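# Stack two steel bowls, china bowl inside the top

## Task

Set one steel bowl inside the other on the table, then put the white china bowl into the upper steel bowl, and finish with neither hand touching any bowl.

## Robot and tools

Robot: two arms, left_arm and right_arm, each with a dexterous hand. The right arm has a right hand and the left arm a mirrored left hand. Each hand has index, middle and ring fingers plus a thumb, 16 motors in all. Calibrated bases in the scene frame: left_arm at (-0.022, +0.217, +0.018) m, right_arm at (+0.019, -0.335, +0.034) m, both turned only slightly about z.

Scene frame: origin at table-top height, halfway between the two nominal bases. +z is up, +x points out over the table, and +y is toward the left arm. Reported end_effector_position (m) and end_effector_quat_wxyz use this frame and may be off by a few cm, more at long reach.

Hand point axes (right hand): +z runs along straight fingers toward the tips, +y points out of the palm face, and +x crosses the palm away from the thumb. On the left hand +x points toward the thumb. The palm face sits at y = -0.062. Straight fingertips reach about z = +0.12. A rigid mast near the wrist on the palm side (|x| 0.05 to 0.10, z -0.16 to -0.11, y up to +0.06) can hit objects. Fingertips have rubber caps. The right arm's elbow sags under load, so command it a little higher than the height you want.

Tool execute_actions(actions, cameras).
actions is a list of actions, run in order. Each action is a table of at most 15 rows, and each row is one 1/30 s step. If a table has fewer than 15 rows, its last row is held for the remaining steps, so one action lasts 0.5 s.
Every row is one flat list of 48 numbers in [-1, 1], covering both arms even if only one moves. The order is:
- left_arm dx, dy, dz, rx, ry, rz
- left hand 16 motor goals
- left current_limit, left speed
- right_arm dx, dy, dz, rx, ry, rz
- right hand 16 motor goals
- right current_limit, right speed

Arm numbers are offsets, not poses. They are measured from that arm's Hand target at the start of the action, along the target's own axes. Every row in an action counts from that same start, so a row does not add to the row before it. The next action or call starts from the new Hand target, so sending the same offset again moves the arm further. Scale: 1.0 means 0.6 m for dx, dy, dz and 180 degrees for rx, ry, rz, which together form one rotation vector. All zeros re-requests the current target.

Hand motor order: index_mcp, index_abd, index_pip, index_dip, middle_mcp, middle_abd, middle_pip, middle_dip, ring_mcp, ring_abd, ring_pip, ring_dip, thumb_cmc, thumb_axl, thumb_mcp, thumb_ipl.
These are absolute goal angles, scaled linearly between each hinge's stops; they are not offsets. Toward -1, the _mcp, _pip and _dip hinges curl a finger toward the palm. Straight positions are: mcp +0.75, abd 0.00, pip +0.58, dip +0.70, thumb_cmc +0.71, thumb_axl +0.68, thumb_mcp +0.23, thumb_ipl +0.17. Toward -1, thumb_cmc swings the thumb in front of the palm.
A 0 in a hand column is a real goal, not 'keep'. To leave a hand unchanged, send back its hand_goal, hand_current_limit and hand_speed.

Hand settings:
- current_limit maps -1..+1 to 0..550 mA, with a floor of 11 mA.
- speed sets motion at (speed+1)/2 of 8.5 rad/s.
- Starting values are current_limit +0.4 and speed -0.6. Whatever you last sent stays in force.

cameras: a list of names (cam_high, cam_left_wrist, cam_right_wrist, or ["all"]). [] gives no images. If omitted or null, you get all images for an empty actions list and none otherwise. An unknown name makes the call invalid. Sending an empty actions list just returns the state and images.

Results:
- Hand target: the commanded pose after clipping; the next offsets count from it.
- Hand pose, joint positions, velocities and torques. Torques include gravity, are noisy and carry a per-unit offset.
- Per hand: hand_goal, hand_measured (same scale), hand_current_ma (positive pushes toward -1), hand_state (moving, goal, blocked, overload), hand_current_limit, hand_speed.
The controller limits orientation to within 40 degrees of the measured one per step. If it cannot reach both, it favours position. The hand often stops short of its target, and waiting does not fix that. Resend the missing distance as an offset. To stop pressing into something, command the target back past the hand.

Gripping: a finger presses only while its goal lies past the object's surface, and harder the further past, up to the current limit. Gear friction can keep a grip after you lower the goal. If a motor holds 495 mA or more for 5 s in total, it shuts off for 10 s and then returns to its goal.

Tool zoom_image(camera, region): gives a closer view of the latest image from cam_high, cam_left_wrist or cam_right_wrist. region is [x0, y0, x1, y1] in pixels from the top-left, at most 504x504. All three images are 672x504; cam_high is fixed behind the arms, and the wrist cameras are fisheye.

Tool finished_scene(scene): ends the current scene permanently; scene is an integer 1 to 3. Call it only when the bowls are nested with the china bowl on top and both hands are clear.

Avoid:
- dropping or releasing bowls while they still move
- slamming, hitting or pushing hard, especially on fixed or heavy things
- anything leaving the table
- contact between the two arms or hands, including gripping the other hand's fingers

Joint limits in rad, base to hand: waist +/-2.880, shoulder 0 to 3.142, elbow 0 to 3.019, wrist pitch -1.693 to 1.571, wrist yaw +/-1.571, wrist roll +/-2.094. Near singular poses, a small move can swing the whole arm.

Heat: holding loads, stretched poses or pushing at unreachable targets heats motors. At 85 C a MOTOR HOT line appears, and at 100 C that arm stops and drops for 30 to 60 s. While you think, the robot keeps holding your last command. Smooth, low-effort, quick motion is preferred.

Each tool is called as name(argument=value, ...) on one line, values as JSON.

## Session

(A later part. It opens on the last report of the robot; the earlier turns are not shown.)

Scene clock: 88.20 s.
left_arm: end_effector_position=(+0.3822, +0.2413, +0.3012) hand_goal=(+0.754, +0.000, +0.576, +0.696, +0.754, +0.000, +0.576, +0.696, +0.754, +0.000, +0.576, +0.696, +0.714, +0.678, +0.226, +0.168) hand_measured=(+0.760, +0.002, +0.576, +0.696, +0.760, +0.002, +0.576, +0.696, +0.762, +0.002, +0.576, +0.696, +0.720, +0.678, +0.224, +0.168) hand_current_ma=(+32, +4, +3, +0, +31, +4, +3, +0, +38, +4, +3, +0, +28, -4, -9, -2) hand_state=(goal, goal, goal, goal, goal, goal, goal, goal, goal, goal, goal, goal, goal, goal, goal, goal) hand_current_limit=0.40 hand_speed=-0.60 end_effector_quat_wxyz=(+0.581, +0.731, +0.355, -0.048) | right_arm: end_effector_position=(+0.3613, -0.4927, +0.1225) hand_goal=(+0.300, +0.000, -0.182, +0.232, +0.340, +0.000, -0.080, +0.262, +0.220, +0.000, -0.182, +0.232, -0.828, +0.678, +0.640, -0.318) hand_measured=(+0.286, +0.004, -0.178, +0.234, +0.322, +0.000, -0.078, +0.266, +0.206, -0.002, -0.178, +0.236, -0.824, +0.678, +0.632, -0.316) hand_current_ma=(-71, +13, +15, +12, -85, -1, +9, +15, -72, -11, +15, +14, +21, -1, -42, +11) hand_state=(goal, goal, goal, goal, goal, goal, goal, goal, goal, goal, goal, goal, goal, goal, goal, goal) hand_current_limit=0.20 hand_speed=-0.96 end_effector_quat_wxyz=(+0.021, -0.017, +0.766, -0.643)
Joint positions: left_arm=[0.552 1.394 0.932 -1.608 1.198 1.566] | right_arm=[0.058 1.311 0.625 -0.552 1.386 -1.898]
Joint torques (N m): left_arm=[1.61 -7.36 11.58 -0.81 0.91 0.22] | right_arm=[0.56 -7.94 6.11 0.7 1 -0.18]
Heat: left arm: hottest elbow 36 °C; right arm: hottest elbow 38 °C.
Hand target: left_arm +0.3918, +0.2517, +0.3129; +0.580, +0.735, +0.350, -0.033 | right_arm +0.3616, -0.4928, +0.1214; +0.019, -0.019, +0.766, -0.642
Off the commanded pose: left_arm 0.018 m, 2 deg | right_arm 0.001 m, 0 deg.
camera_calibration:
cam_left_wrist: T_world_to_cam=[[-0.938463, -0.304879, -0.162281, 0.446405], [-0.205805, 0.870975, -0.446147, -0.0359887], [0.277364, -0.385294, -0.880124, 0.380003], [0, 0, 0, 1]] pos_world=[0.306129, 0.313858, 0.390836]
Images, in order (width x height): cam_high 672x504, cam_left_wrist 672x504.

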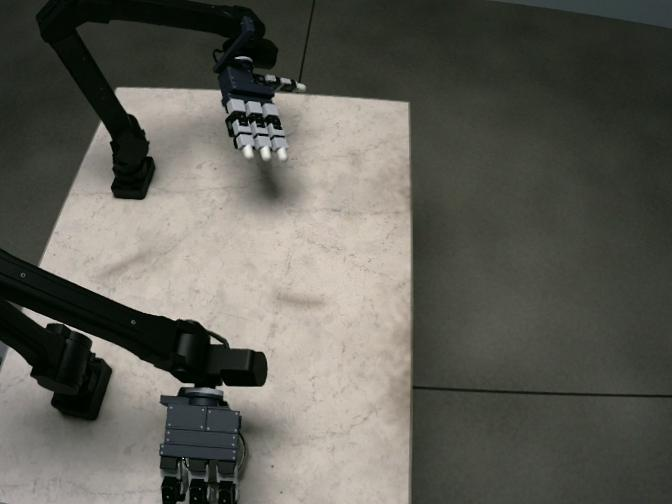

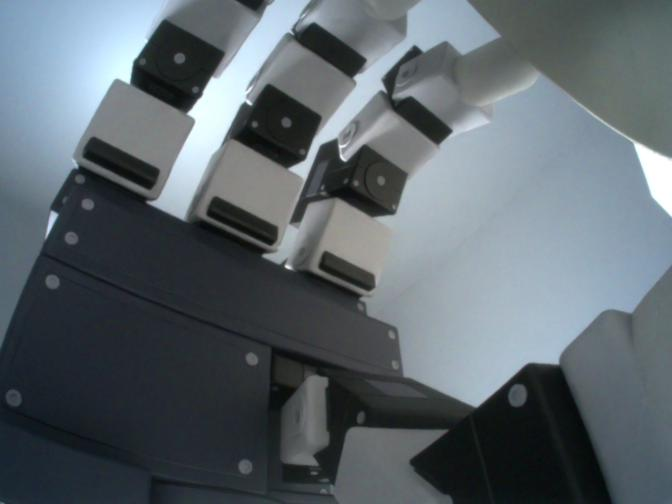

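execute_actions(actions=[[[0,0,0,0,0,0,0.754,0,0.576,0.696,0.754,0,0.576,0.696,0.754,0,0.576,0.696,0.714,0.678,0.226,0.168,0.4,-0.6, 0,0,0,0,0,0,0.6,0,-0.182,0.232,0.62,0,-0.08,0.261,0.6,0,-0.182,0.232,-0.829,0.677,0.764,-0.319,0.2,-0.88]],[[0,0,0,0,0,0,0.754,0,0.576,0.696,0.754,0,0.576,0.696,0.754,0,0.576,0.696,0.714,0.678,0.226,0.168,0.4,-0.6, 0,-0.05,-0.009,0,0,0,0.6,0,-0.182,0.232,0.62,0,-0.08,0.261,0.6,0,-0.182,0.232,-0.829,0.677,0.764,-0.319,0.2,-0.8]],[[0,0,0,0,0,0,0.754,0,0.576,0.696,0.754,0,0.576,0.696,0.754,0,0.576,0.696,0.714,0.678,0.226,0.168,0.4,-0.6, 0,-0.13,-0.022,0,0,0,0.6,0,-0.182,0.232,0.62,0,-0.08,0.261,0.6,0,-0.182,0.232,-0.829,0.677,0.764,-0.319,0.2,-0.7]],[[0,0,0,0,0,0,0.754,0,0.576,0.696,0.754,0,0.576,0.696,0.754,0,0.576,0.696,0.714,0.678,0.226,0.168,0.4,-0.6, -0.02,0,-0.13,0,0,0,0.6,0,-0.182,0.232,0.62,0,-0.08,0.261,0.6,0,-0.182,0.232,-0.829,0.677,0.764,-0.319,0.2,-0.7]],[[0,0,0,0,0,0,0.754,0,0.576,0.696,0.754,0,0.576,0.696,0.754,0,0.576,0.696,0.714,0.678,0.226,0.168,0.4,-0.6, -0.02,-0.02,-0.15,0,0,0,0.6,0,-0.182,0.232,0.62,0,-0.08,0.261,0.6,0,-0.182,0.232,-0.829,0.677,0.764,-0.319,0.2,-0.7]]], cameras=["cam_high"])

zoom_image(camera="cam_high", region=[170, 410, 260, 500])

Scene clock: 92.00 s.
left_arm: end_effector_position=(+0.3822, +0.2413, +0.3012) hand_goal=(+0.754, +0.000, +0.576, +0.696, +0.754, +0.000, +0.576, +0.696, +0.754, +0.000, +0.576, +0.696, +0.714, +0.678, +0.226, +0.168) hand_measured=(+0.760, +0.002, +0.576, +0.696, +0.760, +0.002, +0.576, +0.696, +0.762, +0.002, +0.576, +0.696, +0.720, +0.678, +0.224, +0.168) hand_current_ma=(+32, +4, +3, +0, +31, +4, +3, +0, +38, +4, +3, +0, +28, -4, -9, -2) hand_state=(goal, goal, goal, goal, goal, goal, goal, goal, goal, goal, goal, goal, goal, goal, goal, goal) hand_current_limit=0.40 hand_speed=-0.60 end_effector_quat_wxyz=(+0.581, +0.731, +0.355, -0.048) | right_arm: end_effector_position=(+0.3675, -0.3324, +0.2622) hand_goal=(+0.600, +0.000, -0.182, +0.232, +0.620, +0.000, -0.080, +0.262, +0.600, +0.000, -0.182, +0.232, -0.828, +0.678, +0.764, -0.318) hand_measured=(+0.586, +0.002, -0.180, +0.234, +0.602, +0.000, -0.078, +0.264, +0.582, -0.002, -0.180, +0.234, -0.824, +0.678, +0.758, -0.316) hand_current_ma=(-69, +10, +7, +11, -86, -1, +4, +13, -86, -8, +6, +12, +20, -1, -40, +8) hand_state=(goal, goal, goal, goal, goal, goal, goal, goal, goal, goal, goal, goal, goal, goal, goal, goal) hand_current_limit=0.20 hand_speed=-0.70 end_effector_quat_wxyz=(+0.099, -0.127, +0.797, -0.582)
Joint positions: left_arm=[0.552 1.394 0.932 -1.608 1.198 1.566] | right_arm=[0.493 1.224 1.02 -1.673 1.246 -1.236]
Joint torques (N m): left_arm=[1.67 -7.24 11.55 -0.87 0.91 0.21] | right_arm=[-0.32 -7.82 9.03 -0.7 0.9 -0.08]
Heat: left arm: hottest elbow 36 °C; right arm: hottest elbow 38 °C.
Hand target: left_arm +0.3918, +0.2517, +0.3129; +0.580, +0.735, +0.350, -0.033 | right_arm +0.3762, -0.3290, +0.2721; +0.019, -0.019, +0.766, -0.642
Off the commanded pose: left_arm 0.018 m, 2 deg | right_arm 0.014 m, 17 deg.
joint sent to its limit (right arm) — joint 4 (wrist pitch), lower limit. The joint targets are off in orientation, not in position.
Images, in order (width x height): cam_high 672x504.

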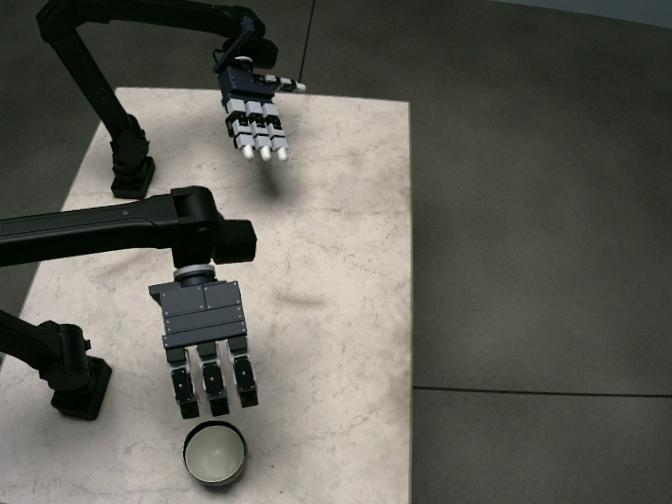

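Scaled by 5.600 from the camera's 672x504 image, which has a finer 960x720 frame.

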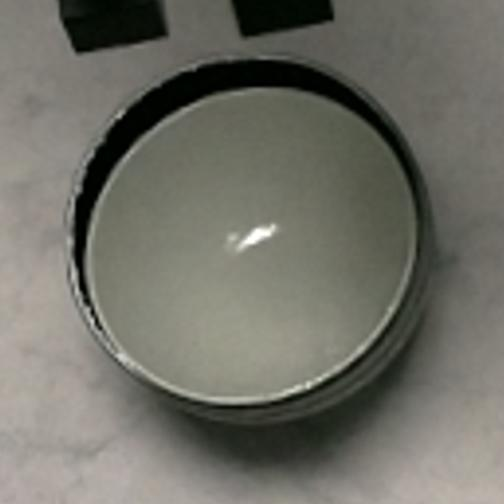

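execute_actions(actions=[], cameras=["cam_right_wrist", "cam_high"])

Scene clock: 92.70 s.
left_arm: end_effector_position=(+0.3822, +0.2413, +0.3012) hand_goal=(+0.754, +0.000, +0.576, +0.696, +0.754, +0.000, +0.576, +0.696, +0.754, +0.000, +0.576, +0.696, +0.714, +0.678, +0.226, +0.168) hand_measured=(+0.760, +0.002, +0.576, +0.696, +0.760, +0.002, +0.576, +0.696, +0.762, +0.002, +0.576, +0.696, +0.720, +0.678, +0.224, +0.168) hand_current_ma=(+32, +4, +3, +0, +31, +4, +3, +0, +38, +4, +3, +0, +28, -4, -9, -2) hand_state=(goal, goal, goal, goal, goal, goal, goal, goal, goal, goal, goal, goal, goal, goal, goal, goal) hand_current_limit=0.40 hand_speed=-0.60 end_effector_quat_wxyz=(+0.581, +0.731, +0.355, -0.048) | right_arm: end_effector_position=(+0.3676, -0.3324, +0.2623) hand_goal=(+0.600, +0.000, -0.182, +0.232, +0.620, +0.000, -0.080, +0.262, +0.600, +0.000, -0.182, +0.232, -0.828, +0.678, +0.764, -0.318) hand_measured=(+0.586, +0.002, -0.180, +0.234, +0.602, +0.000, -0.078, +0.264, +0.582, -0.002, -0.180, +0.234, -0.824, +0.678, +0.758, -0.316) hand_current_ma=(-69, +10, +7, +11, -86, -1, +4, +13, -86, -8, +6, +12, +20, -1, -40, +8) hand_state=(goal, goal, goal, goal, goal, goal, goal, goal, goal, goal, goal, goal, goal, goal, goal, goal) hand_current_limit=0.20 hand_speed=-0.70 end_effector_quat_wxyz=(+0.099, -0.126, +0.798, -0.581)
Joint positions: left_arm=[0.552 1.394 0.932 -1.608 1.198 1.566] | right_arm=[0.493 1.224 1.02 -1.673 1.246 -1.235]
Joint velocities: within noise
Joint torques (N m): left_arm=[1.67 -7.18 11.48 -0.83 0.9 0.2] | right_arm=[0.03 -7.12 9.03 -0.65 0.76 -0.04]
Motor temperatures (°C): left_arm=[30 27 36 29 31 28] | right_arm=[30 30 38 29 32 27]
Heat: left arm: hottest elbow 36 °C; right arm: hottest elbow 38 °C.
Hand target: left_arm +0.3918, +0.2517, +0.3129; +0.580, +0.735, +0.350, -0.033 | right_arm +0.3762, -0.3290, +0.2721; +0.019, -0.019, +0.766, -0.642
Off the commanded pose: left_arm 0.018 m, 2 deg | right_arm 0.014 m, 17 deg.
camera_calibration:
cam_right_wrist: T_world_to_cam=[[0.667174, 0.455965, -0.589045, 0.0909856], [0.195515, 0.655855, 0.729128, -0.100497], [0.718786, -0.601622, 0.348422, -0.436173], [0, 0, 0, 1]] pos_world=[0.27246, -0.237986, 0.278842]
Images, in order (width x height): cam_high 672x504, cam_right_wrist 672x504.

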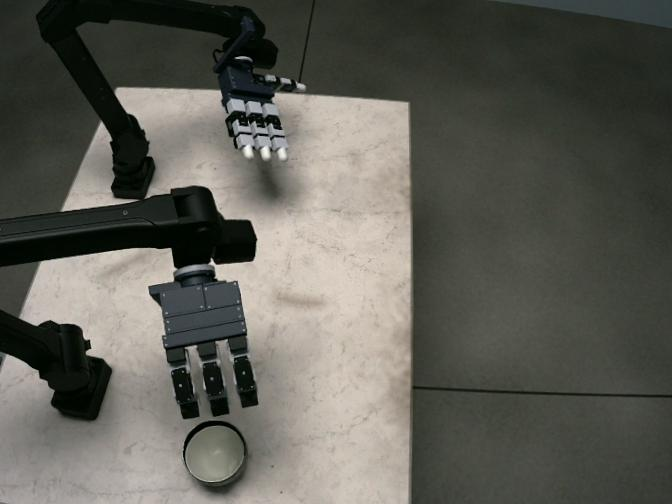

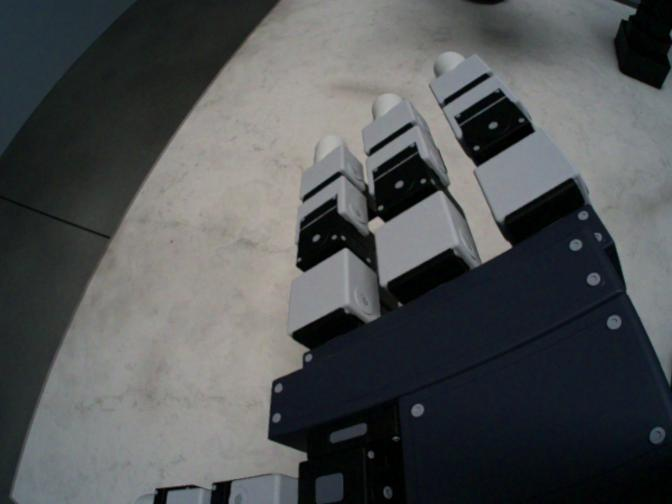

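zoom_image(camera="cam_high", region=[180, 418, 250, 488])

Scaled by 7.200 from the camera's 672x504 image, which has a finer 960x720 frame.

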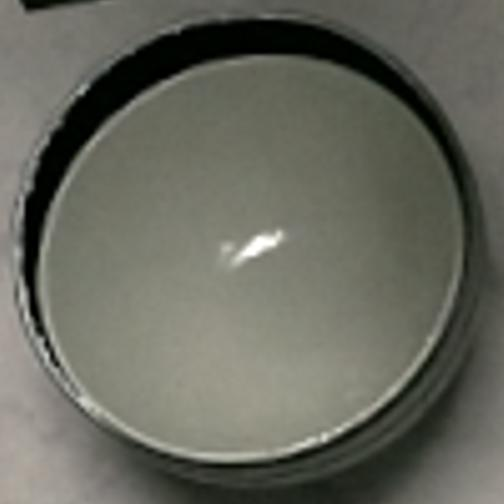

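zoom_image(camera="cam_high", region=[180, 418, 216, 454])

zoom_image(camera="cam_high", region=[214, 418, 250, 454])

zoom_image(camera="cam_high", region=[180, 452, 216, 488])

zoom_image(camera="cam_high", region=[214, 452, 250, 488])

Scaled by 14.000 from the camera's 672x504 image, which has a finer 960x720 frame.

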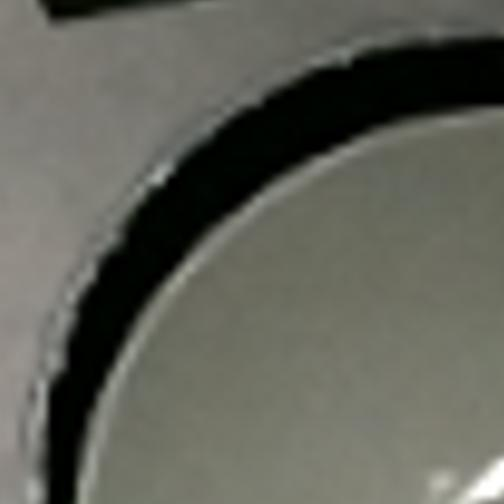

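Scaled by 14.000 from the camera's 672x504 image, which has a finer 960x720 frame.

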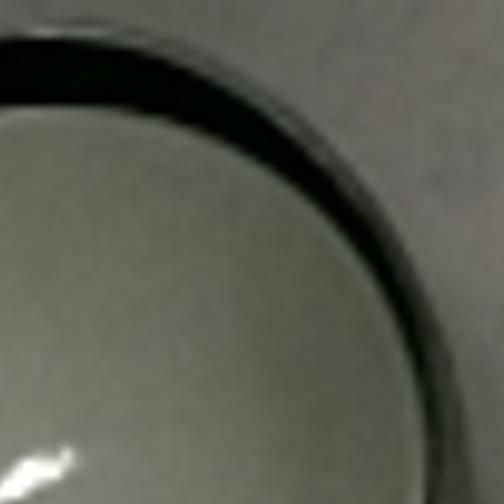

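Scaled by 14.000 from the camera's 672x504 image, which has a finer 960x720 frame.

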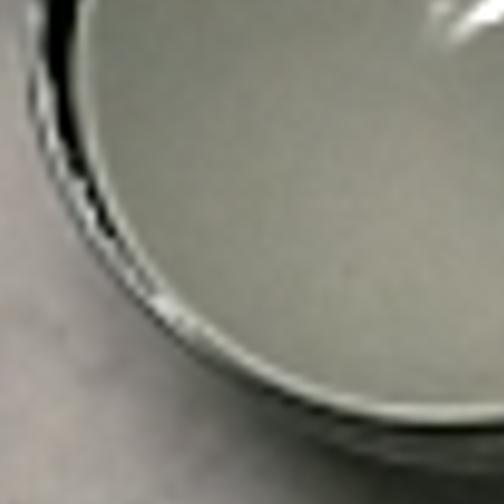

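Scaled by 14.000 from the camera's 672x504 image, which has a finer 960x720 frame.

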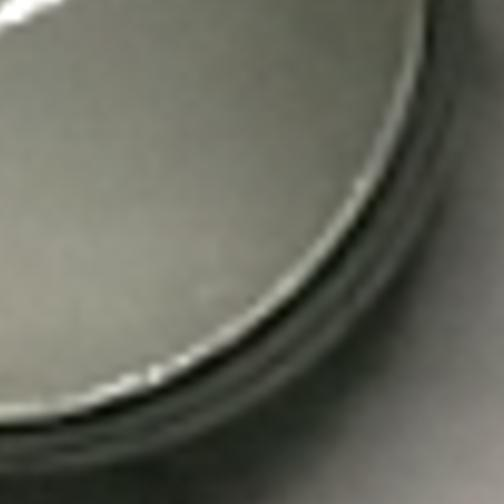

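execute_actions(actions=[[[0,0,0,0,0,0,0.754,0,0.576,0.696,0.754,0,0.576,0.696,0.754,0,0.576,0.696,0.714,0.678,0.226,0.168,0.4,-0.6, 0.017,0.05,0.07,0,-0.0286,-0.005,0.754,0,0.576,0.696,0.342,0,0.139,0.261,0.754,0,0.576,0.696,0.714,0.677,0.225,0.168,0.2,-0.7]],[[0,0,0,0,0,0,0.754,0,0.576,0.696,0.754,0,0.576,0.696,0.754,0,0.576,0.696,0.714,0.678,0.226,0.168,0.4,-0.6, 0.017,0.05,0.07,0,-0.0286,-0.005,0.754,0,0.576,0.696,0.342,0,0.139,0.261,0.754,0,0.576,0.696,0.714,0.677,0.225,0.168,0.2,-0.7]],[[0,0,0,0,0,0,0.754,0,0.576,0.696,0.754,0,0.576,0.696,0.754,0,0.576,0.696,0.714,0.678,0.226,0.168,0.4,-0.6, 0,0.05,0.06,0,0,0,0.754,0,0.576,0.696,0.342,0,0.139,0.261,0.754,0,0.576,0.696,0.714,0.677,0.225,0.168,0.2,-0.7]],[[0,0,0,0,0,0,0.754,0,0.576,0.696,0.754,0,0.576,0.696,0.754,0,0.576,0.696,0.714,0.678,0.226,0.168,0.4,-0.6, 0,0,0,0,0,0,0.754,0,0.576,0.696,0.342,0,0.139,0.261,0.754,0,0.576,0.696,0.714,0.677,0.225,0.168,0.2,-0.7]]], cameras=["cam_high"])

zoom_image(camera="cam_high", region=[150, 384, 270, 504])

Scene clock: 101.37 s.
left_arm: end_effector_position=(+0.3822, +0.2413, +0.3012) hand_goal=(+0.754, +0.000, +0.576, +0.696, +0.754, +0.000, +0.576, +0.696, +0.754, +0.000, +0.576, +0.696, +0.714, +0.678, +0.226, +0.168) hand_measured=(+0.760, +0.002, +0.576, +0.696, +0.760, +0.002, +0.576, +0.696, +0.762, +0.002, +0.576, +0.696, +0.720, +0.678, +0.224, +0.168) hand_current_ma=(+32, +4, +3, +0, +31, +4, +3, +0, +38, +4, +3, +0, +28, -4, -9, -2) hand_state=(goal, goal, goal, goal, goal, goal, goal, goal, goal, goal, goal, goal, goal, goal, goal, goal) hand_current_limit=0.40 hand_speed=-0.60 end_effector_quat_wxyz=(+0.581, +0.731, +0.355, -0.048) | right_arm: end_effector_position=(+0.3722, -0.4297, +0.1636) hand_goal=(+0.754, +0.000, +0.576, +0.696, +0.342, +0.000, +0.140, +0.262, +0.754, +0.000, +0.576, +0.696, +0.714, +0.678, +0.226, +0.168) hand_measured=(+0.736, +0.002, +0.568, +0.694, +0.336, +0.000, +0.136, +0.264, +0.734, -0.002, +0.570, +0.692, +0.694, +0.678, +0.226, +0.166) hand_current_ma=(-89, +10, -36, -13, -28, -1, -15, +13, -102, -7, -31, -14, -94, -1, +4, -11) hand_state=(goal, goal, goal, goal, goal, goal, goal, goal, blocked, goal, goal, goal, goal, goal, goal, goal) hand_current_limit=0.20 hand_speed=-0.70 end_effector_quat_wxyz=(+0.069, -0.078, +0.758, -0.644)
Joint positions: left_arm=[0.552 1.394 0.932 -1.608 1.198 1.566] | right_arm=[0.25 1.241 0.701 -0.875 1.407 -1.725]
Joint torques (N m): left_arm=[1.67 -7.41 11.58 -0.84 0.92 0.21] | right_arm=[-0.09 -8.53 6.13 0.98 1 -0.19]
Heat: left arm: hottest elbow 37 °C; right arm: hottest elbow 38 °C.
Hand target: left_arm +0.3918, +0.2517, +0.3129; +0.580, +0.735, +0.350, -0.033 | right_arm +0.3707, -0.4322, +0.1626; +0.077, -0.089, +0.761, -0.638
Off the commanded pose: left_arm 0.018 m, 2 deg | right_arm 0.003 m, 2 deg.
Images, in order (width x height): cam_high 672x504.

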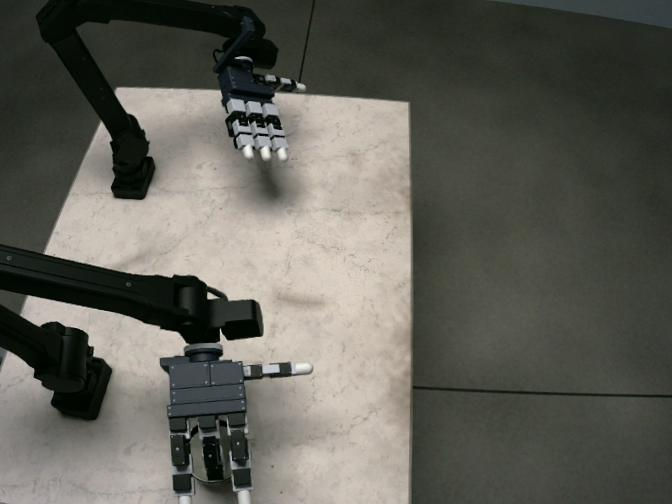

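Scaled by 4.200 from the camera's 672x504 image, which has a finer 960x720 frame.

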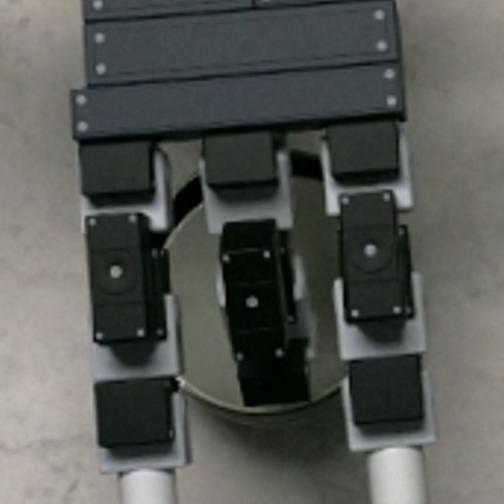

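execute_actions(actions=[[[0,0,0,0,0,0,0.754,0,0.576,0.696,0.754,0,0.576,0.696,0.754,0,0.576,0.696,0.714,0.678,0.226,0.168,0.4,-0.6, 0.0243,0.064,0.0213,0,0,0,0.754,0,0.576,0.696,0.342,0,0.139,0.261,0.754,0,0.576,0.696,0.714,0.677,0.225,0.168,0,-0.7]],[[0,0,0,0,0,0,0.754,0,0.576,0.696,0.754,0,0.576,0.696,0.754,0,0.576,0.696,0.714,0.678,0.226,0.168,0.4,-0.6, 0,0,0,0,0,0,0.754,0,0.576,0.696,0.342,0,0.139,0.261,0.754,0,0.576,0.696,0.714,0.677,0.225,0.168,0,-0.7]]], cameras=["cam_high"])

zoom_image(camera="cam_high", region=[150, 384, 270, 504])

Scene clock: 103.80 s.
left_arm: end_effector_position=(+0.3822, +0.2413, +0.3012) hand_goal=(+0.754, +0.000, +0.576, +0.696, +0.754, +0.000, +0.576, +0.696, +0.754, +0.000, +0.576, +0.696, +0.714, +0.678, +0.226, +0.168) hand_measured=(+0.760, +0.002, +0.576, +0.696, +0.760, +0.002, +0.576, +0.696, +0.762, +0.002, +0.576, +0.696, +0.720, +0.678, +0.224, +0.168) hand_current_ma=(+32, +4, +3, +0, +31, +4, +3, +0, +38, +4, +3, +0, +28, -4, -9, -2) hand_state=(goal, goal, goal, goal, goal, goal, goal, goal, goal, goal, goal, goal, goal, goal, goal, goal) hand_current_limit=0.40 hand_speed=-0.60 end_effector_quat_wxyz=(+0.581, +0.731, +0.355, -0.048) | right_arm: end_effector_position=(+0.3590, -0.4392, +0.1225) hand_goal=(+0.754, +0.000, +0.576, +0.696, +0.342, +0.000, +0.140, +0.262, +0.754, +0.000, +0.576, +0.696, +0.714, +0.678, +0.226, +0.168) hand_measured=(+0.736, +0.002, +0.568, +0.694, +0.336, +0.000, +0.136, +0.264, +0.734, -0.002, +0.570, +0.692, +0.696, +0.678, +0.226, +0.166) hand_current_ma=(-89, +10, -34, -13, -29, -1, -15, +13, -102, -7, -29, -14, -83, -1, +4, -11) hand_state=(goal, goal, goal, goal, goal, goal, goal, goal, blocked, goal, goal, goal, goal, goal, goal, goal) hand_current_limit=0.00 hand_speed=-0.70 end_effector_quat_wxyz=(+0.076, -0.088, +0.760, -0.639)
Joint positions: left_arm=[0.552 1.394 0.932 -1.608 1.198 1.566] | right_arm=[0.219 1.223 0.541 -0.453 1.381 -2.011]
Joint torques (N m): left_arm=[1.79 -7.36 11.54 -0.8 0.92 0.21] | right_arm=[-0.44 -6.65 5.63 1.25 0.93 -0.12]
Heat: left arm: hottest elbow 37 °C; right arm: hottest elbow 38 °C.
Hand target: left_arm +0.3918, +0.2517, +0.3129; +0.580, +0.735, +0.350, -0.033 | right_arm +0.3579, -0.4413, +0.1224; +0.077, -0.089, +0.761, -0.638
Off the commanded pose: left_arm 0.018 m, 2 deg | right_arm 0.002 m, 0 deg.
Images, in order (width x height): cam_high 672x504.

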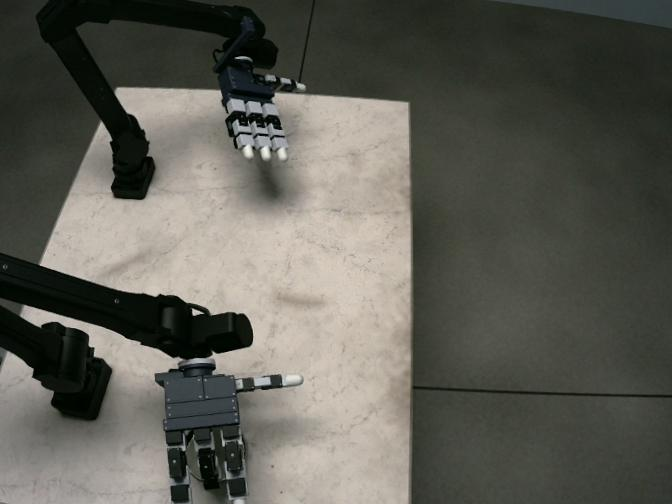

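Scaled by 4.200 from the camera's 672x504 image, which has a finer 960x720 frame.

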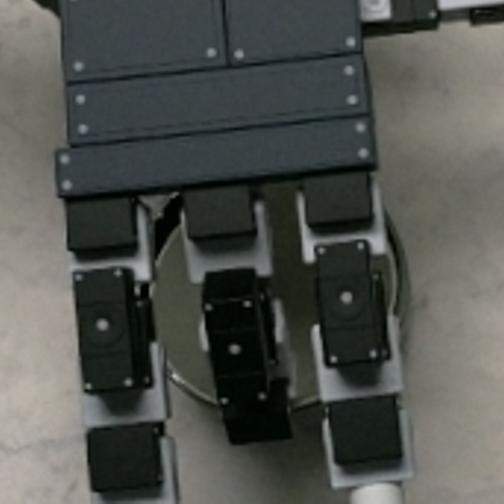

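execute_actions(actions=[[[0,0,0,0,0,0,0.754,0,0.576,0.696,0.754,0,0.576,0.696,0.754,0,0.576,0.696,0.714,0.678,0.226,0.168,0.4,-0.6, 0,0.01,0.0017,0,0,0,0.754,0,0.576,0.696,0.342,0,0.139,0.261,0.754,0,0.576,0.696,0.714,0.677,0.225,0.168,0,-0.7]],[[0,0,0,0,0,0,0.754,0,0.576,0.696,0.754,0,0.576,0.696,0.754,0,0.576,0.696,0.714,0.678,0.226,0.168,0.4,-0.6, 0,0,0,0,0,0,0.754,0,0.576,0.696,0.342,0,0.139,0.261,0.754,0,0.576,0.696,0.714,0.677,0.225,0.168,0,-0.7]]], cameras=[])

Scene clock: 105.50 s.
left_arm: end_effector_position=(+0.3822, +0.2413, +0.3012) hand_goal=(+0.754, +0.000, +0.576, +0.696, +0.754, +0.000, +0.576, +0.696, +0.754, +0.000, +0.576, +0.696, +0.714, +0.678, +0.226, +0.168) hand_measured=(+0.760, +0.002, +0.576, +0.696, +0.760, +0.002, +0.576, +0.696, +0.762, +0.002, +0.576, +0.696, +0.720, +0.678, +0.224, +0.168) hand_current_ma=(+32, +4, +3, +0, +31, +4, +3, +0, +38, +4, +3, +0, +28, -4, -9, -2) hand_state=(goal, goal, goal, goal, goal, goal, goal, goal, goal, goal, goal, goal, goal, goal, goal, goal) hand_current_limit=0.40 hand_speed=-0.60 end_effector_quat_wxyz=(+0.581, +0.731, +0.355, -0.048) | right_arm: end_effector_position=(+0.3594, -0.4392, +0.1194) hand_goal=(+0.754, +0.000, +0.576, +0.696, +0.342, +0.000, +0.140, +0.262, +0.754, +0.000, +0.576, +0.696, +0.714, +0.678, +0.226, +0.168) hand_measured=(+0.736, +0.002, +0.568, +0.694, +0.336, +0.000, +0.136, +0.264, +0.734, -0.002, +0.570, +0.692, +0.696, +0.678, +0.226, +0.166) hand_current_ma=(-89, +10, -34, -13, -29, -1, -15, +13, -102, -7, -29, -14, -83, -1, +4, -11) hand_state=(goal, goal, goal, goal, goal, goal, goal, goal, blocked, goal, goal, goal, goal, goal, goal, goal) hand_current_limit=0.00 hand_speed=-0.70 end_effector_quat_wxyz=(+0.082, -0.087, +0.760, -0.639)
Joint positions: left_arm=[0.552 1.394 0.932 -1.608 1.198 1.566] | right_arm=[0.218 1.223 0.526 -0.404 1.379 -2.034]
Joint torques (N m): left_arm=[1.49 -7.36 11.6 -0.83 0.91 0.21] | right_arm=[-0.09 -6.71 5.7 1.37 0.93 -0.11]
Heat: left arm: hottest elbow 37 °C; right arm: hottest elbow 38 °C.
Hand target: left_arm +0.3918, +0.2517, +0.3129; +0.580, +0.735, +0.350, -0.033 | right_arm +0.3579, -0.4413, +0.1163; +0.077, -0.089, +0.761, -0.638
Off the commanded pose: left_arm 0.018 m, 2 deg | right_arm 0.004 m, 1 deg.
No camera images: "cameras" was empty.

execute_actions(actions=[[[0,0,0,0,0,0,0.754,0,0.576,0.696,0.754,0,0.576,0.696,0.754,0,0.576,0.696,0.714,0.678,0.226,0.168,0.4,-0.6, 0,0.01,0.0017,0,0,0,0.754,0,0.576,0.696,0.342,0,0.139,0.261,0.754,0,0.576,0.696,0.714,0.677,0.225,0.168,0,-0.7]],[[0,0,0,0,0,0,0.754,0,0.576,0.696,0.754,0,0.576,0.696,0.754,0,0.576,0.696,0.714,0.678,0.226,0.168,0.4,-0.6, 0,0,0,0,0,0,0.754,0,0.576,0.696,0.342,0,0.139,0.261,0.754,0,0.576,0.696,0.714,0.677,0.225,0.168,0,-0.7]]], cameras=["cam_high"])

zoom_image(camera="cam_high", region=[170, 414, 260, 504])

Scene clock: 107.07 s.
left_arm: end_effector_position=(+0.3822, +0.2413, +0.3012) hand_goal=(+0.754, +0.000, +0.576, +0.696, +0.754, +0.000, +0.576, +0.696, +0.754, +0.000, +0.576, +0.696, +0.714, +0.678, +0.226, +0.168) hand_measured=(+0.760, +0.002, +0.576, +0.696, +0.760, +0.002, +0.576, +0.696, +0.762, +0.002, +0.576, +0.696, +0.720, +0.678, +0.224, +0.168) hand_current_ma=(+32, +4, +3, +0, +31, +4, +3, +0, +38, +4, +3, +0, +28, -4, -9, -2) hand_state=(goal, goal, goal, goal, goal, goal, goal, goal, goal, goal, goal, goal, goal, goal, goal, goal) hand_current_limit=0.40 hand_speed=-0.60 end_effector_quat_wxyz=(+0.581, +0.731, +0.355, -0.048) | right_arm: end_effector_position=(+0.3596, -0.4392, +0.1157) hand_goal=(+0.754, +0.000, +0.576, +0.696, +0.342, +0.000, +0.140, +0.262, +0.754, +0.000, +0.576, +0.696, +0.714, +0.678, +0.226, +0.168) hand_measured=(+0.736, +0.002, +0.568, +0.694, +0.336, +0.000, +0.136, +0.264, +0.734, -0.002, +0.570, +0.692, +0.696, +0.678, +0.226, +0.166) hand_current_ma=(-89, +10, -34, -13, -29, -1, -15, +13, -102, -7, -29, -14, -83, -1, +4, -11) hand_state=(goal, goal, goal, goal, goal, goal, goal, goal, blocked, goal, goal, goal, goal, goal, goal, goal) hand_current_limit=0.00 hand_speed=-0.70 end_effector_quat_wxyz=(+0.084, -0.085, +0.760, -0.639)
Joint positions: left_arm=[0.552 1.394 0.932 -1.608 1.198 1.566] | right_arm=[0.218 1.231 0.517 -0.381 1.379 -2.035]
Joint torques (N m): left_arm=[1.49 -7 11.54 -0.84 0.91 0.21] | right_arm=[-0.56 -5.6 5.64 1.36 0.91 -0.16]
Heat: left arm: hottest elbow 37 °C; right arm: hottest elbow 38 °C.
Hand target: left_arm +0.3918, +0.2517, +0.3129; +0.580, +0.735, +0.350, -0.033 | right_arm +0.3580, -0.4412, +0.1103; +0.077, -0.089, +0.761, -0.638
Off the commanded pose: left_arm 0.018 m, 2 deg | right_arm 0.006 m, 1 deg.
Images, in order (width x height): cam_high 672x504.

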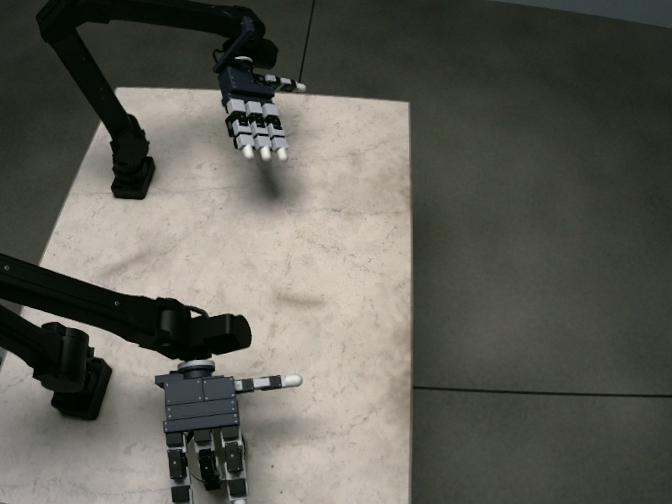

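Scaled by 5.600 from the camera's 672x504 image, which has a finer 960x720 frame.

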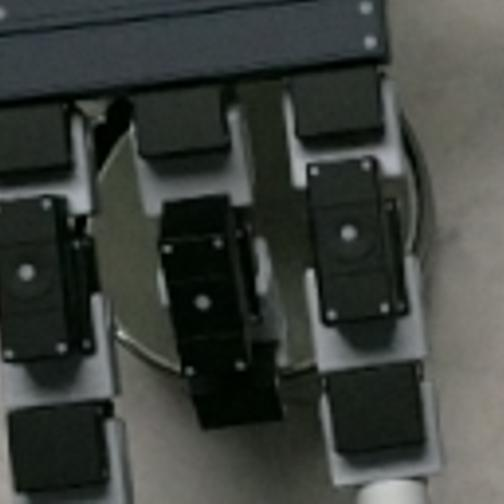

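execute_actions(actions=[[[0,0,0,0,0,0,0.754,0,0.576,0.696,0.754,0,0.576,0.696,0.754,0,0.576,0.696,0.714,0.678,0.226,0.168,0.4,-0.6, 0,0.01,0.0017,0,0,0,0.754,0,0.576,0.696,0.342,0,0.139,0.261,0.754,0,0.576,0.696,0.714,0.677,0.225,0.168,0,-0.7]],[[0,0,0,0,0,0,0.754,0,0.576,0.696,0.754,0,0.576,0.696,0.754,0,0.576,0.696,0.714,0.678,0.226,0.168,0.4,-0.6, 0,0.01,0.0017,0,0,0,0.754,0,0.576,0.696,0.342,0,0.139,0.261,0.754,0,0.576,0.696,0.714,0.677,0.225,0.168,0,-0.7]]], cameras=["cam_high"])

zoom_image(camera="cam_high", region=[170, 414, 260, 504])

Scene clock: 108.73 s.
left_arm: end_effector_position=(+0.3822, +0.2413, +0.3012) hand_goal=(+0.754, +0.000, +0.576, +0.696, +0.754, +0.000, +0.576, +0.696, +0.754, +0.000, +0.576, +0.696, +0.714, +0.678, +0.226, +0.168) hand_measured=(+0.760, +0.002, +0.576, +0.696, +0.760, +0.002, +0.576, +0.696, +0.762, +0.002, +0.576, +0.696, +0.720, +0.678, +0.224, +0.168) hand_current_ma=(+32, +4, +3, +0, +31, +4, +3, +0, +38, +4, +3, +0, +28, -4, -9, -2) hand_state=(goal, goal, goal, goal, goal, goal, goal, goal, goal, goal, goal, goal, goal, goal, goal, goal) hand_current_limit=0.40 hand_speed=-0.60 end_effector_quat_wxyz=(+0.581, +0.731, +0.355, -0.048) | right_arm: end_effector_position=(+0.3610, -0.4389, +0.1057) hand_goal=(+0.754, +0.000, +0.576, +0.696, +0.342, +0.000, +0.140, +0.262, +0.754, +0.000, +0.576, +0.696, +0.714, +0.678, +0.226, +0.168) hand_measured=(+0.736, +0.002, +0.568, +0.694, +0.328, +0.000, +0.132, +0.256, +0.734, -0.002, +0.570, +0.692, +0.696, +0.678, +0.226, +0.166) hand_current_ma=(-89, +10, -34, -13, -69, -3, -40, -27, -102, -7, -29, -14, -83, -1, +4, -11) hand_state=(goal, goal, goal, goal, goal, goal, goal, goal, blocked, goal, goal, goal, goal, goal, goal, goal) hand_current_limit=0.00 hand_speed=-0.70 end_effector_quat_wxyz=(+0.086, -0.083, +0.760, -0.639)
Joint positions: left_arm=[0.552 1.394 0.932 -1.608 1.198 1.566] | right_arm=[0.218 1.261 0.505 -0.334 1.379 -2.035]
Joint torques (N m): left_arm=[1.55 -7.3 11.55 -0.84 0.92 0.21] | right_arm=[-0.85 -4.89 5.14 1.55 0.91 -0.15]
Heat: left arm: hottest elbow 37 °C; right arm: hottest elbow 38 °C.
Hand target: left_arm +0.3918, +0.2517, +0.3129; +0.580, +0.735, +0.350, -0.033 | right_arm +0.3579, -0.4412, +0.0980; +0.077, -0.089, +0.761, -0.638
Off the commanded pose: left_arm 0.018 m, 2 deg | right_arm 0.009 m, 1 deg.
Images, in order (width x height): cam_high 672x504.

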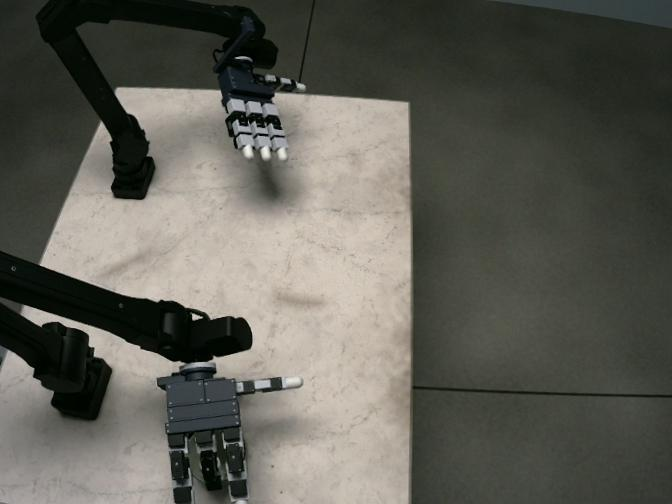

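Scaled by 5.600 from the camera's 672x504 image, which has a finer 960x720 frame.

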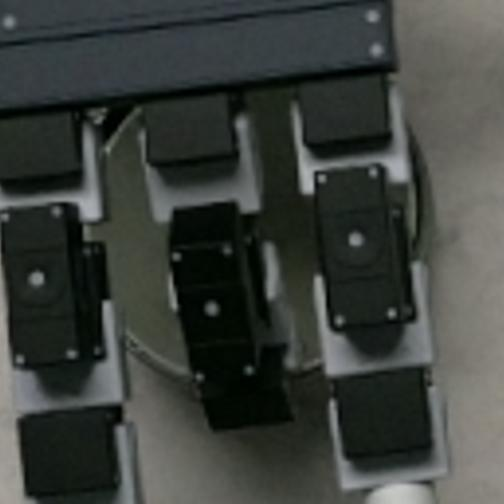

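execute_actions(actions=[[[0,0,0,0,0,0,0.754,0,0.576,0.696,0.754,0,0.576,0.696,0.754,0,0.576,0.696,0.714,0.678,0.226,0.168,0.4,-0.6, 0,-0.06,-0.0102,0,0,0,0.754,0,0.576,0.696,0.342,0,0.139,0.261,0.754,0,0.576,0.696,0.714,0.677,0.225,0.168,0,-0.7]],[[0,0,0,0,0,0,0.754,0,0.576,0.696,0.754,0,0.576,0.696,0.754,0,0.576,0.696,0.714,0.678,0.226,0.168,0.4,-0.6, 0,-0.08,-0.014,0,0,0,0.754,0,0.576,0.696,0.342,0,0.139,0.261,0.754,0,0.576,0.696,0.714,0.677,0.225,0.168,0,-0.7]],[[0,0,0,0,0,0,0.754,0,0.576,0.696,0.754,0,0.576,0.696,0.754,0,0.576,0.696,0.714,0.678,0.226,0.168,0.4,-0.6, -0.02,-0.02,-0.16,0,0,0,0.754,0,0.576,0.696,0.342,0,0.139,0.261,0.754,0,0.576,0.696,0.714,0.677,0.225,0.168,0,-0.7]],[[0,0,0,0,0,0,0.754,0,0.576,0.696,0.754,0,0.576,0.696,0.754,0,0.576,0.696,0.714,0.678,0.226,0.168,0.4,-0.6, -0.02,-0.02,-0.11,0,0,0,0.754,0,0.576,0.696,0.342,0,0.139,0.261,0.754,0,0.576,0.696,0.714,0.677,0.225,0.168,0,-0.7]]], cameras=["cam_high"])

zoom_image(camera="cam_high", region=[180, 418, 250, 488])

Scene clock: 112.43 s.
left_arm: end_effector_position=(+0.3822, +0.2413, +0.3012) hand_goal=(+0.754, +0.000, +0.576, +0.696, +0.754, +0.000, +0.576, +0.696, +0.754, +0.000, +0.576, +0.696, +0.714, +0.678, +0.226, +0.168) hand_measured=(+0.760, +0.002, +0.576, +0.696, +0.760, +0.002, +0.576, +0.696, +0.762, +0.002, +0.576, +0.696, +0.720, +0.678, +0.224, +0.168) hand_current_ma=(+32, +4, +3, +0, +31, +4, +3, +0, +38, +4, +3, +0, +28, -4, -9, -2) hand_state=(goal, goal, goal, goal, goal, goal, goal, goal, goal, goal, goal, goal, goal, goal, goal, goal) hand_current_limit=0.40 hand_speed=-0.60 end_effector_quat_wxyz=(+0.581, +0.731, +0.355, -0.048) | right_arm: end_effector_position=(+0.3370, -0.2931, +0.2274) hand_goal=(+0.754, +0.000, +0.576, +0.696, +0.342, +0.000, +0.140, +0.262, +0.754, +0.000, +0.576, +0.696, +0.714, +0.678, +0.226, +0.168) hand_measured=(+0.736, +0.002, +0.568, +0.694, +0.328, +0.002, +0.138, +0.260, +0.734, -0.002, +0.570, +0.692, +0.698, +0.678, +0.224, +0.166) hand_current_ma=(-89, +8, -34, -13, -65, +7, -11, -12, -102, -6, -29, -14, -79, -1, -6, -10) hand_state=(goal, goal, goal, goal, goal, goal, goal, goal, blocked, goal, goal, goal, goal, goal, goal, goal) hand_current_limit=0.00 hand_speed=-0.70 end_effector_quat_wxyz=(+0.136, -0.193, +0.777, -0.583)
Joint positions: left_arm=[0.552 1.394 0.932 -1.608 1.198 1.566] | right_arm=[0.665 1.201 0.892 -1.67 1.258 -1.158]
Joint torques (N m): left_arm=[1.61 -7.24 11.48 -0.83 0.94 0.21] | right_arm=[0.73 -6.3 8.84 -0.99 0.88 -0.02]
Heat: left arm: hottest elbow 37 °C; right arm: hottest elbow 38 °C.
Hand target: left_arm +0.3918, +0.2517, +0.3129; +0.580, +0.735, +0.350, -0.033 | right_arm +0.3445, -0.2849, +0.2353; +0.077, -0.089, +0.761, -0.638
Off the commanded pose: left_arm 0.018 m, 2 deg | right_arm 0.014 m, 15 deg.
Images, in order (width x height): cam_high 672x504.

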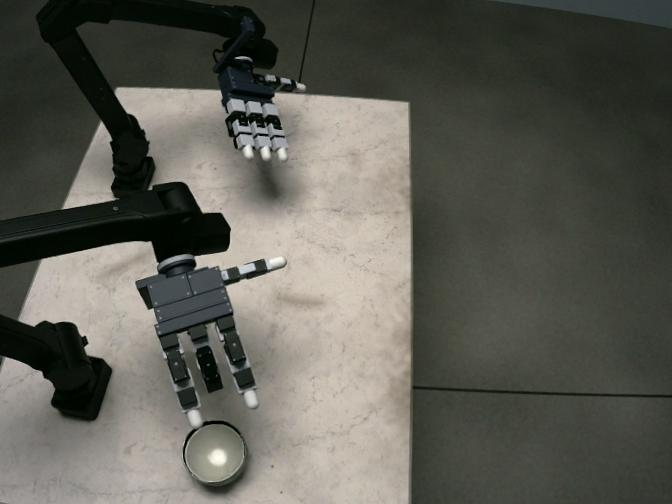

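Scaled by 7.200 from the camera's 672x504 image, which has a finer 960x720 frame.

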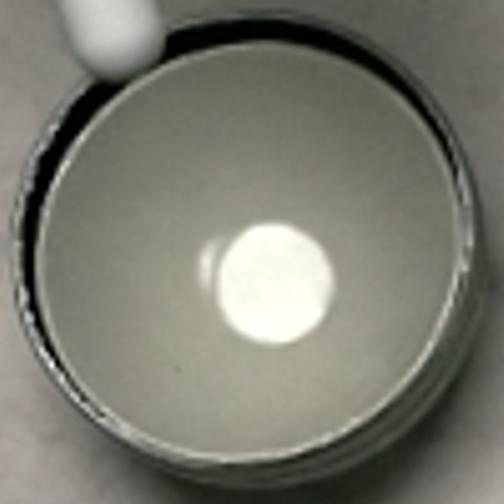

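execute_actions(actions=[[[0,0,0,0,0,0,0.754,0,0.576,0.696,0.754,0,0.576,0.696,0.754,0,0.576,0.696,0.714,0.678,0.226,0.168,0.4,-0.6, 0,-0.05,-0.12,0,0,0,0.754,0,0.576,0.696,0.342,0,0.139,0.261,0.754,0,0.576,0.696,0.714,0.677,0.225,0.168,0,-0.7]],[[0,0,0,0,0,0,0.754,0,0.576,0.696,0.754,0,0.576,0.696,0.754,0,0.576,0.696,0.714,0.678,0.226,0.168,0.4,-0.6, 0,0,0,0,0,0,0.754,0,0.576,0.696,0.342,0,0.139,0.261,0.754,0,0.576,0.696,0.714,0.677,0.225,0.168,0,-0.7]]], cameras=["cam_high"])

zoom_image(camera="cam_high", region=[180, 418, 250, 488])

Scene clock: 114.10 s.
left_arm: end_effector_position=(+0.3822, +0.2413, +0.3012) hand_goal=(+0.754, +0.000, +0.576, +0.696, +0.754, +0.000, +0.576, +0.696, +0.754, +0.000, +0.576, +0.696, +0.714, +0.678, +0.226, +0.168) hand_measured=(+0.760, +0.002, +0.576, +0.696, +0.760, +0.002, +0.576, +0.696, +0.762, +0.002, +0.576, +0.696, +0.720, +0.678, +0.224, +0.168) hand_current_ma=(+32, +4, +3, +0, +31, +4, +3, +0, +38, +4, +3, +0, +28, -4, -9, -2) hand_state=(goal, goal, goal, goal, goal, goal, goal, goal, goal, goal, goal, goal, goal, goal, goal, goal) hand_current_limit=0.40 hand_speed=-0.60 end_effector_quat_wxyz=(+0.581, +0.731, +0.355, -0.048) | right_arm: end_effector_position=(+0.3266, -0.2285, +0.2694) hand_goal=(+0.754, +0.000, +0.576, +0.696, +0.342, +0.000, +0.140, +0.262, +0.754, +0.000, +0.576, +0.696, +0.714, +0.678, +0.226, +0.168) hand_measured=(+0.736, +0.002, +0.568, +0.694, +0.330, +0.002, +0.138, +0.260, +0.734, -0.002, +0.570, +0.692, +0.698, +0.678, +0.224, +0.166) hand_current_ma=(-86, +8, -32, -12, -58, +7, -10, -12, -98, -6, -27, -13, -78, -1, -8, -10) hand_state=(goal, goal, goal, goal, goal, goal, goal, goal, goal, goal, goal, goal, goal, goal, goal, goal) hand_current_limit=0.00 hand_speed=-0.70 end_effector_quat_wxyz=(+0.197, -0.220, +0.809, -0.508)
Joint positions: left_arm=[0.552 1.394 0.932 -1.608 1.198 1.566] | right_arm=[0.805 1.122 0.995 -1.674 1.141 -1.213]
Joint torques (N m): left_arm=[1.49 -7.06 11.52 -0.81 0.92 0.23] | right_arm=[0.56 -5.66 8.96 -0.62 0.83 -0.16]
Heat: left arm: hottest elbow 37 °C; right arm: hottest elbow 38 °C.
Hand target: left_arm +0.3918, +0.2517, +0.3129; +0.580, +0.735, +0.350, -0.033 | right_arm +0.3290, -0.2211, +0.2774; +0.077, -0.089, +0.761, -0.638
Off the commanded pose: left_arm 0.018 m, 2 deg | right_arm 0.011 m, 26 deg.
joint sent to its limit (right arm) — joint 4 (wrist pitch), lower limit. The joint targets are off in orientation, not in position.
Images, in order (width x height): cam_high 672x504.

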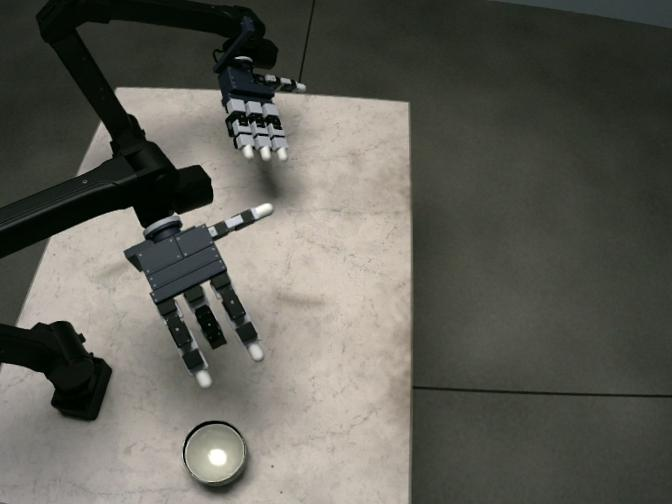

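Scaled by 7.200 from the camera's 672x504 image, which has a finer 960x720 frame.

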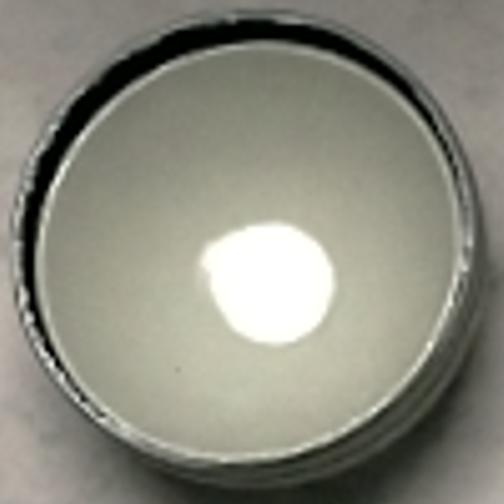

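zoom_image(camera="cam_high", region=[195, 464, 225, 494])

zoom_image(camera="cam_high", region=[225, 444, 255, 474])

Scaled by 16.800 from the camera's 672x504 image, which has a finer 960x720 frame.

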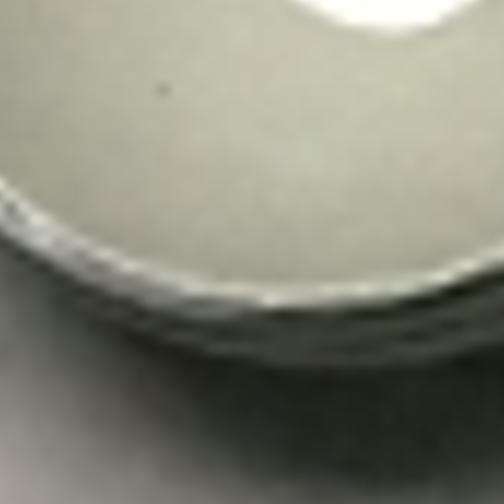

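Scaled by 16.800 from the camera's 672x504 image, which has a finer 960x720 frame.

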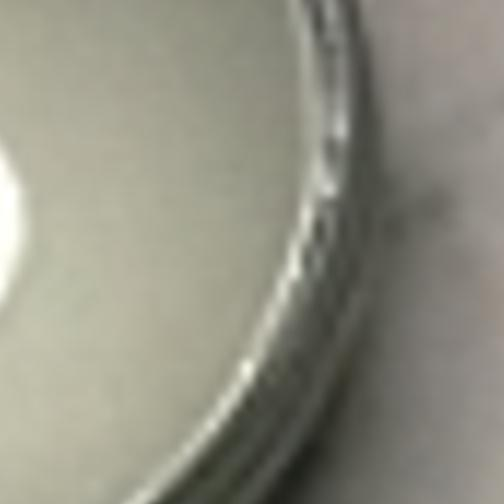

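execute_actions(actions=[[[0,0,0,0,0,0,0.754,0,0.576,0.696,0.754,0,0.576,0.696,0.754,0,0.576,0.696,0.714,0.678,0.226,0.168,0.4,-0.6, 0.0063,0.0248,0.0915,0,0,0,0.754,0,0.576,0.696,-0.068,0,0.285,0.551,0.754,0,0.576,0.696,0.714,0.677,0.225,0.168,0.2,-0.7]],[[0,0,0,0,0,0,0.754,0,0.576,0.696,0.754,0,0.576,0.696,0.754,0,0.576,0.696,0.714,0.678,0.226,0.168,0.4,-0.6, 0.0063,0.0248,0.0915,0,0,0,0.754,0,0.576,0.696,-0.068,0,0.285,0.551,0.754,0,0.576,0.696,0.714,0.677,0.225,0.168,0.2,-0.7]],[[0,0,0,0,0,0,0.754,0,0.576,0.696,0.754,0,0.576,0.696,0.754,0,0.576,0.696,0.714,0.678,0.226,0.168,0.4,-0.6, 0.0063,0.0248,0.0915,0,0,0,0.754,0,0.576,0.696,-0.068,0,0.285,0.551,0.754,0,0.576,0.696,0.714,0.677,0.225,0.168,0.2,-0.7]],[[0,0,0,0,0,0,0.754,0,0.576,0.696,0.754,0,0.576,0.696,0.754,0,0.576,0.696,0.714,0.678,0.226,0.168,0.4,-0.6, 0.0063,0.0248,0.0915,0,0,0,0.754,0,0.576,0.696,-0.068,0,0.285,0.551,0.754,0,0.576,0.696,0.714,0.677,0.225,0.168,0.2,-0.7]]], cameras=["cam_high"])

zoom_image(camera="cam_high", region=[150, 384, 270, 504])

Scene clock: 120.43 s.
left_arm: end_effector_position=(+0.3822, +0.2413, +0.3012) hand_goal=(+0.754, +0.000, +0.576, +0.696, +0.754, +0.000, +0.576, +0.696, +0.754, +0.000, +0.576, +0.696, +0.714, +0.678, +0.226, +0.168) hand_measured=(+0.760, +0.002, +0.576, +0.696, +0.760, +0.002, +0.576, +0.696, +0.762, +0.002, +0.576, +0.696, +0.720, +0.678, +0.224, +0.168) hand_current_ma=(+32, +4, +3, +0, +31, +4, +3, +0, +38, +4, +3, +0, +28, -4, -9, -2) hand_state=(goal, goal, goal, goal, goal, goal, goal, goal, goal, goal, goal, goal, goal, goal, goal, goal) hand_current_limit=0.40 hand_speed=-0.60 end_effector_quat_wxyz=(+0.581, +0.731, +0.355, -0.048) | right_arm: end_effector_position=(+0.3646, -0.4217, +0.1812) hand_goal=(+0.754, +0.000, +0.576, +0.696, -0.068, +0.000, +0.286, +0.552, +0.754, +0.000, +0.576, +0.696, +0.714, +0.678, +0.226, +0.168) hand_measured=(+0.736, +0.002, +0.568, +0.694, -0.072, +0.002, +0.284, +0.550, +0.734, -0.002, +0.570, +0.692, +0.698, +0.678, +0.226, +0.166) hand_current_ma=(-86, +8, -32, -12, -16, +7, -9, -12, -98, -5, -27, -13, -78, -1, -4, -9) hand_state=(goal, goal, goal, goal, goal, goal, goal, goal, goal, goal, goal, goal, goal, goal, goal, goal) hand_current_limit=0.20 hand_speed=-0.70 end_effector_quat_wxyz=(+0.064, -0.070, +0.751, -0.654)
Joint positions: left_arm=[0.552 1.394 0.932 -1.608 1.198 1.566] | right_arm=[0.291 1.299 0.788 -1.315 1.429 -1.308]
Joint torques (N m): left_arm=[1.44 -7.06 11.58 -0.81 0.92 0.2] | right_arm=[-0.5 -9.11 5.68 -0.05 1.11 -0.17]
Heat: left arm: hottest elbow 37 °C; right arm: hottest elbow 38 °C.
Hand target: left_arm +0.3918, +0.2517, +0.3129; +0.580, +0.735, +0.350, -0.033 | right_arm +0.3629, -0.4247, +0.1804; +0.077, -0.089, +0.761, -0.638
Off the commanded pose: left_arm 0.018 m, 2 deg | right_arm 0.003 m, 3 deg.
Images, in order (width x height): cam_high 672x504.

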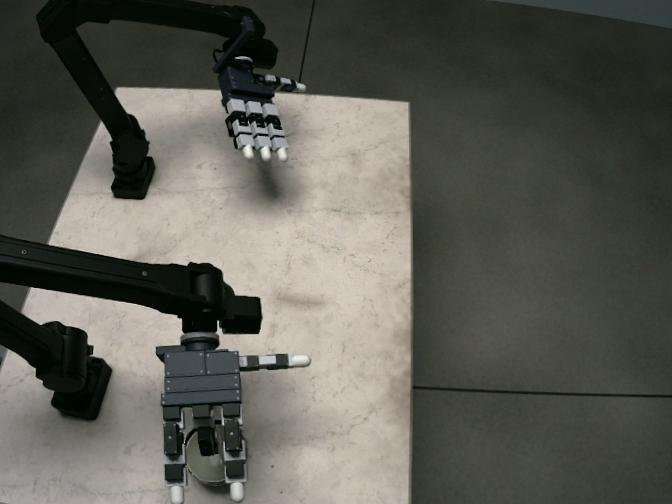

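Scaled by 4.200 from the camera's 672x504 image, which has a finer 960x720 frame.

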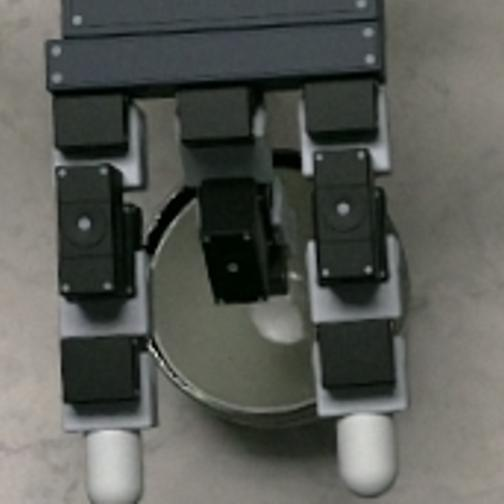

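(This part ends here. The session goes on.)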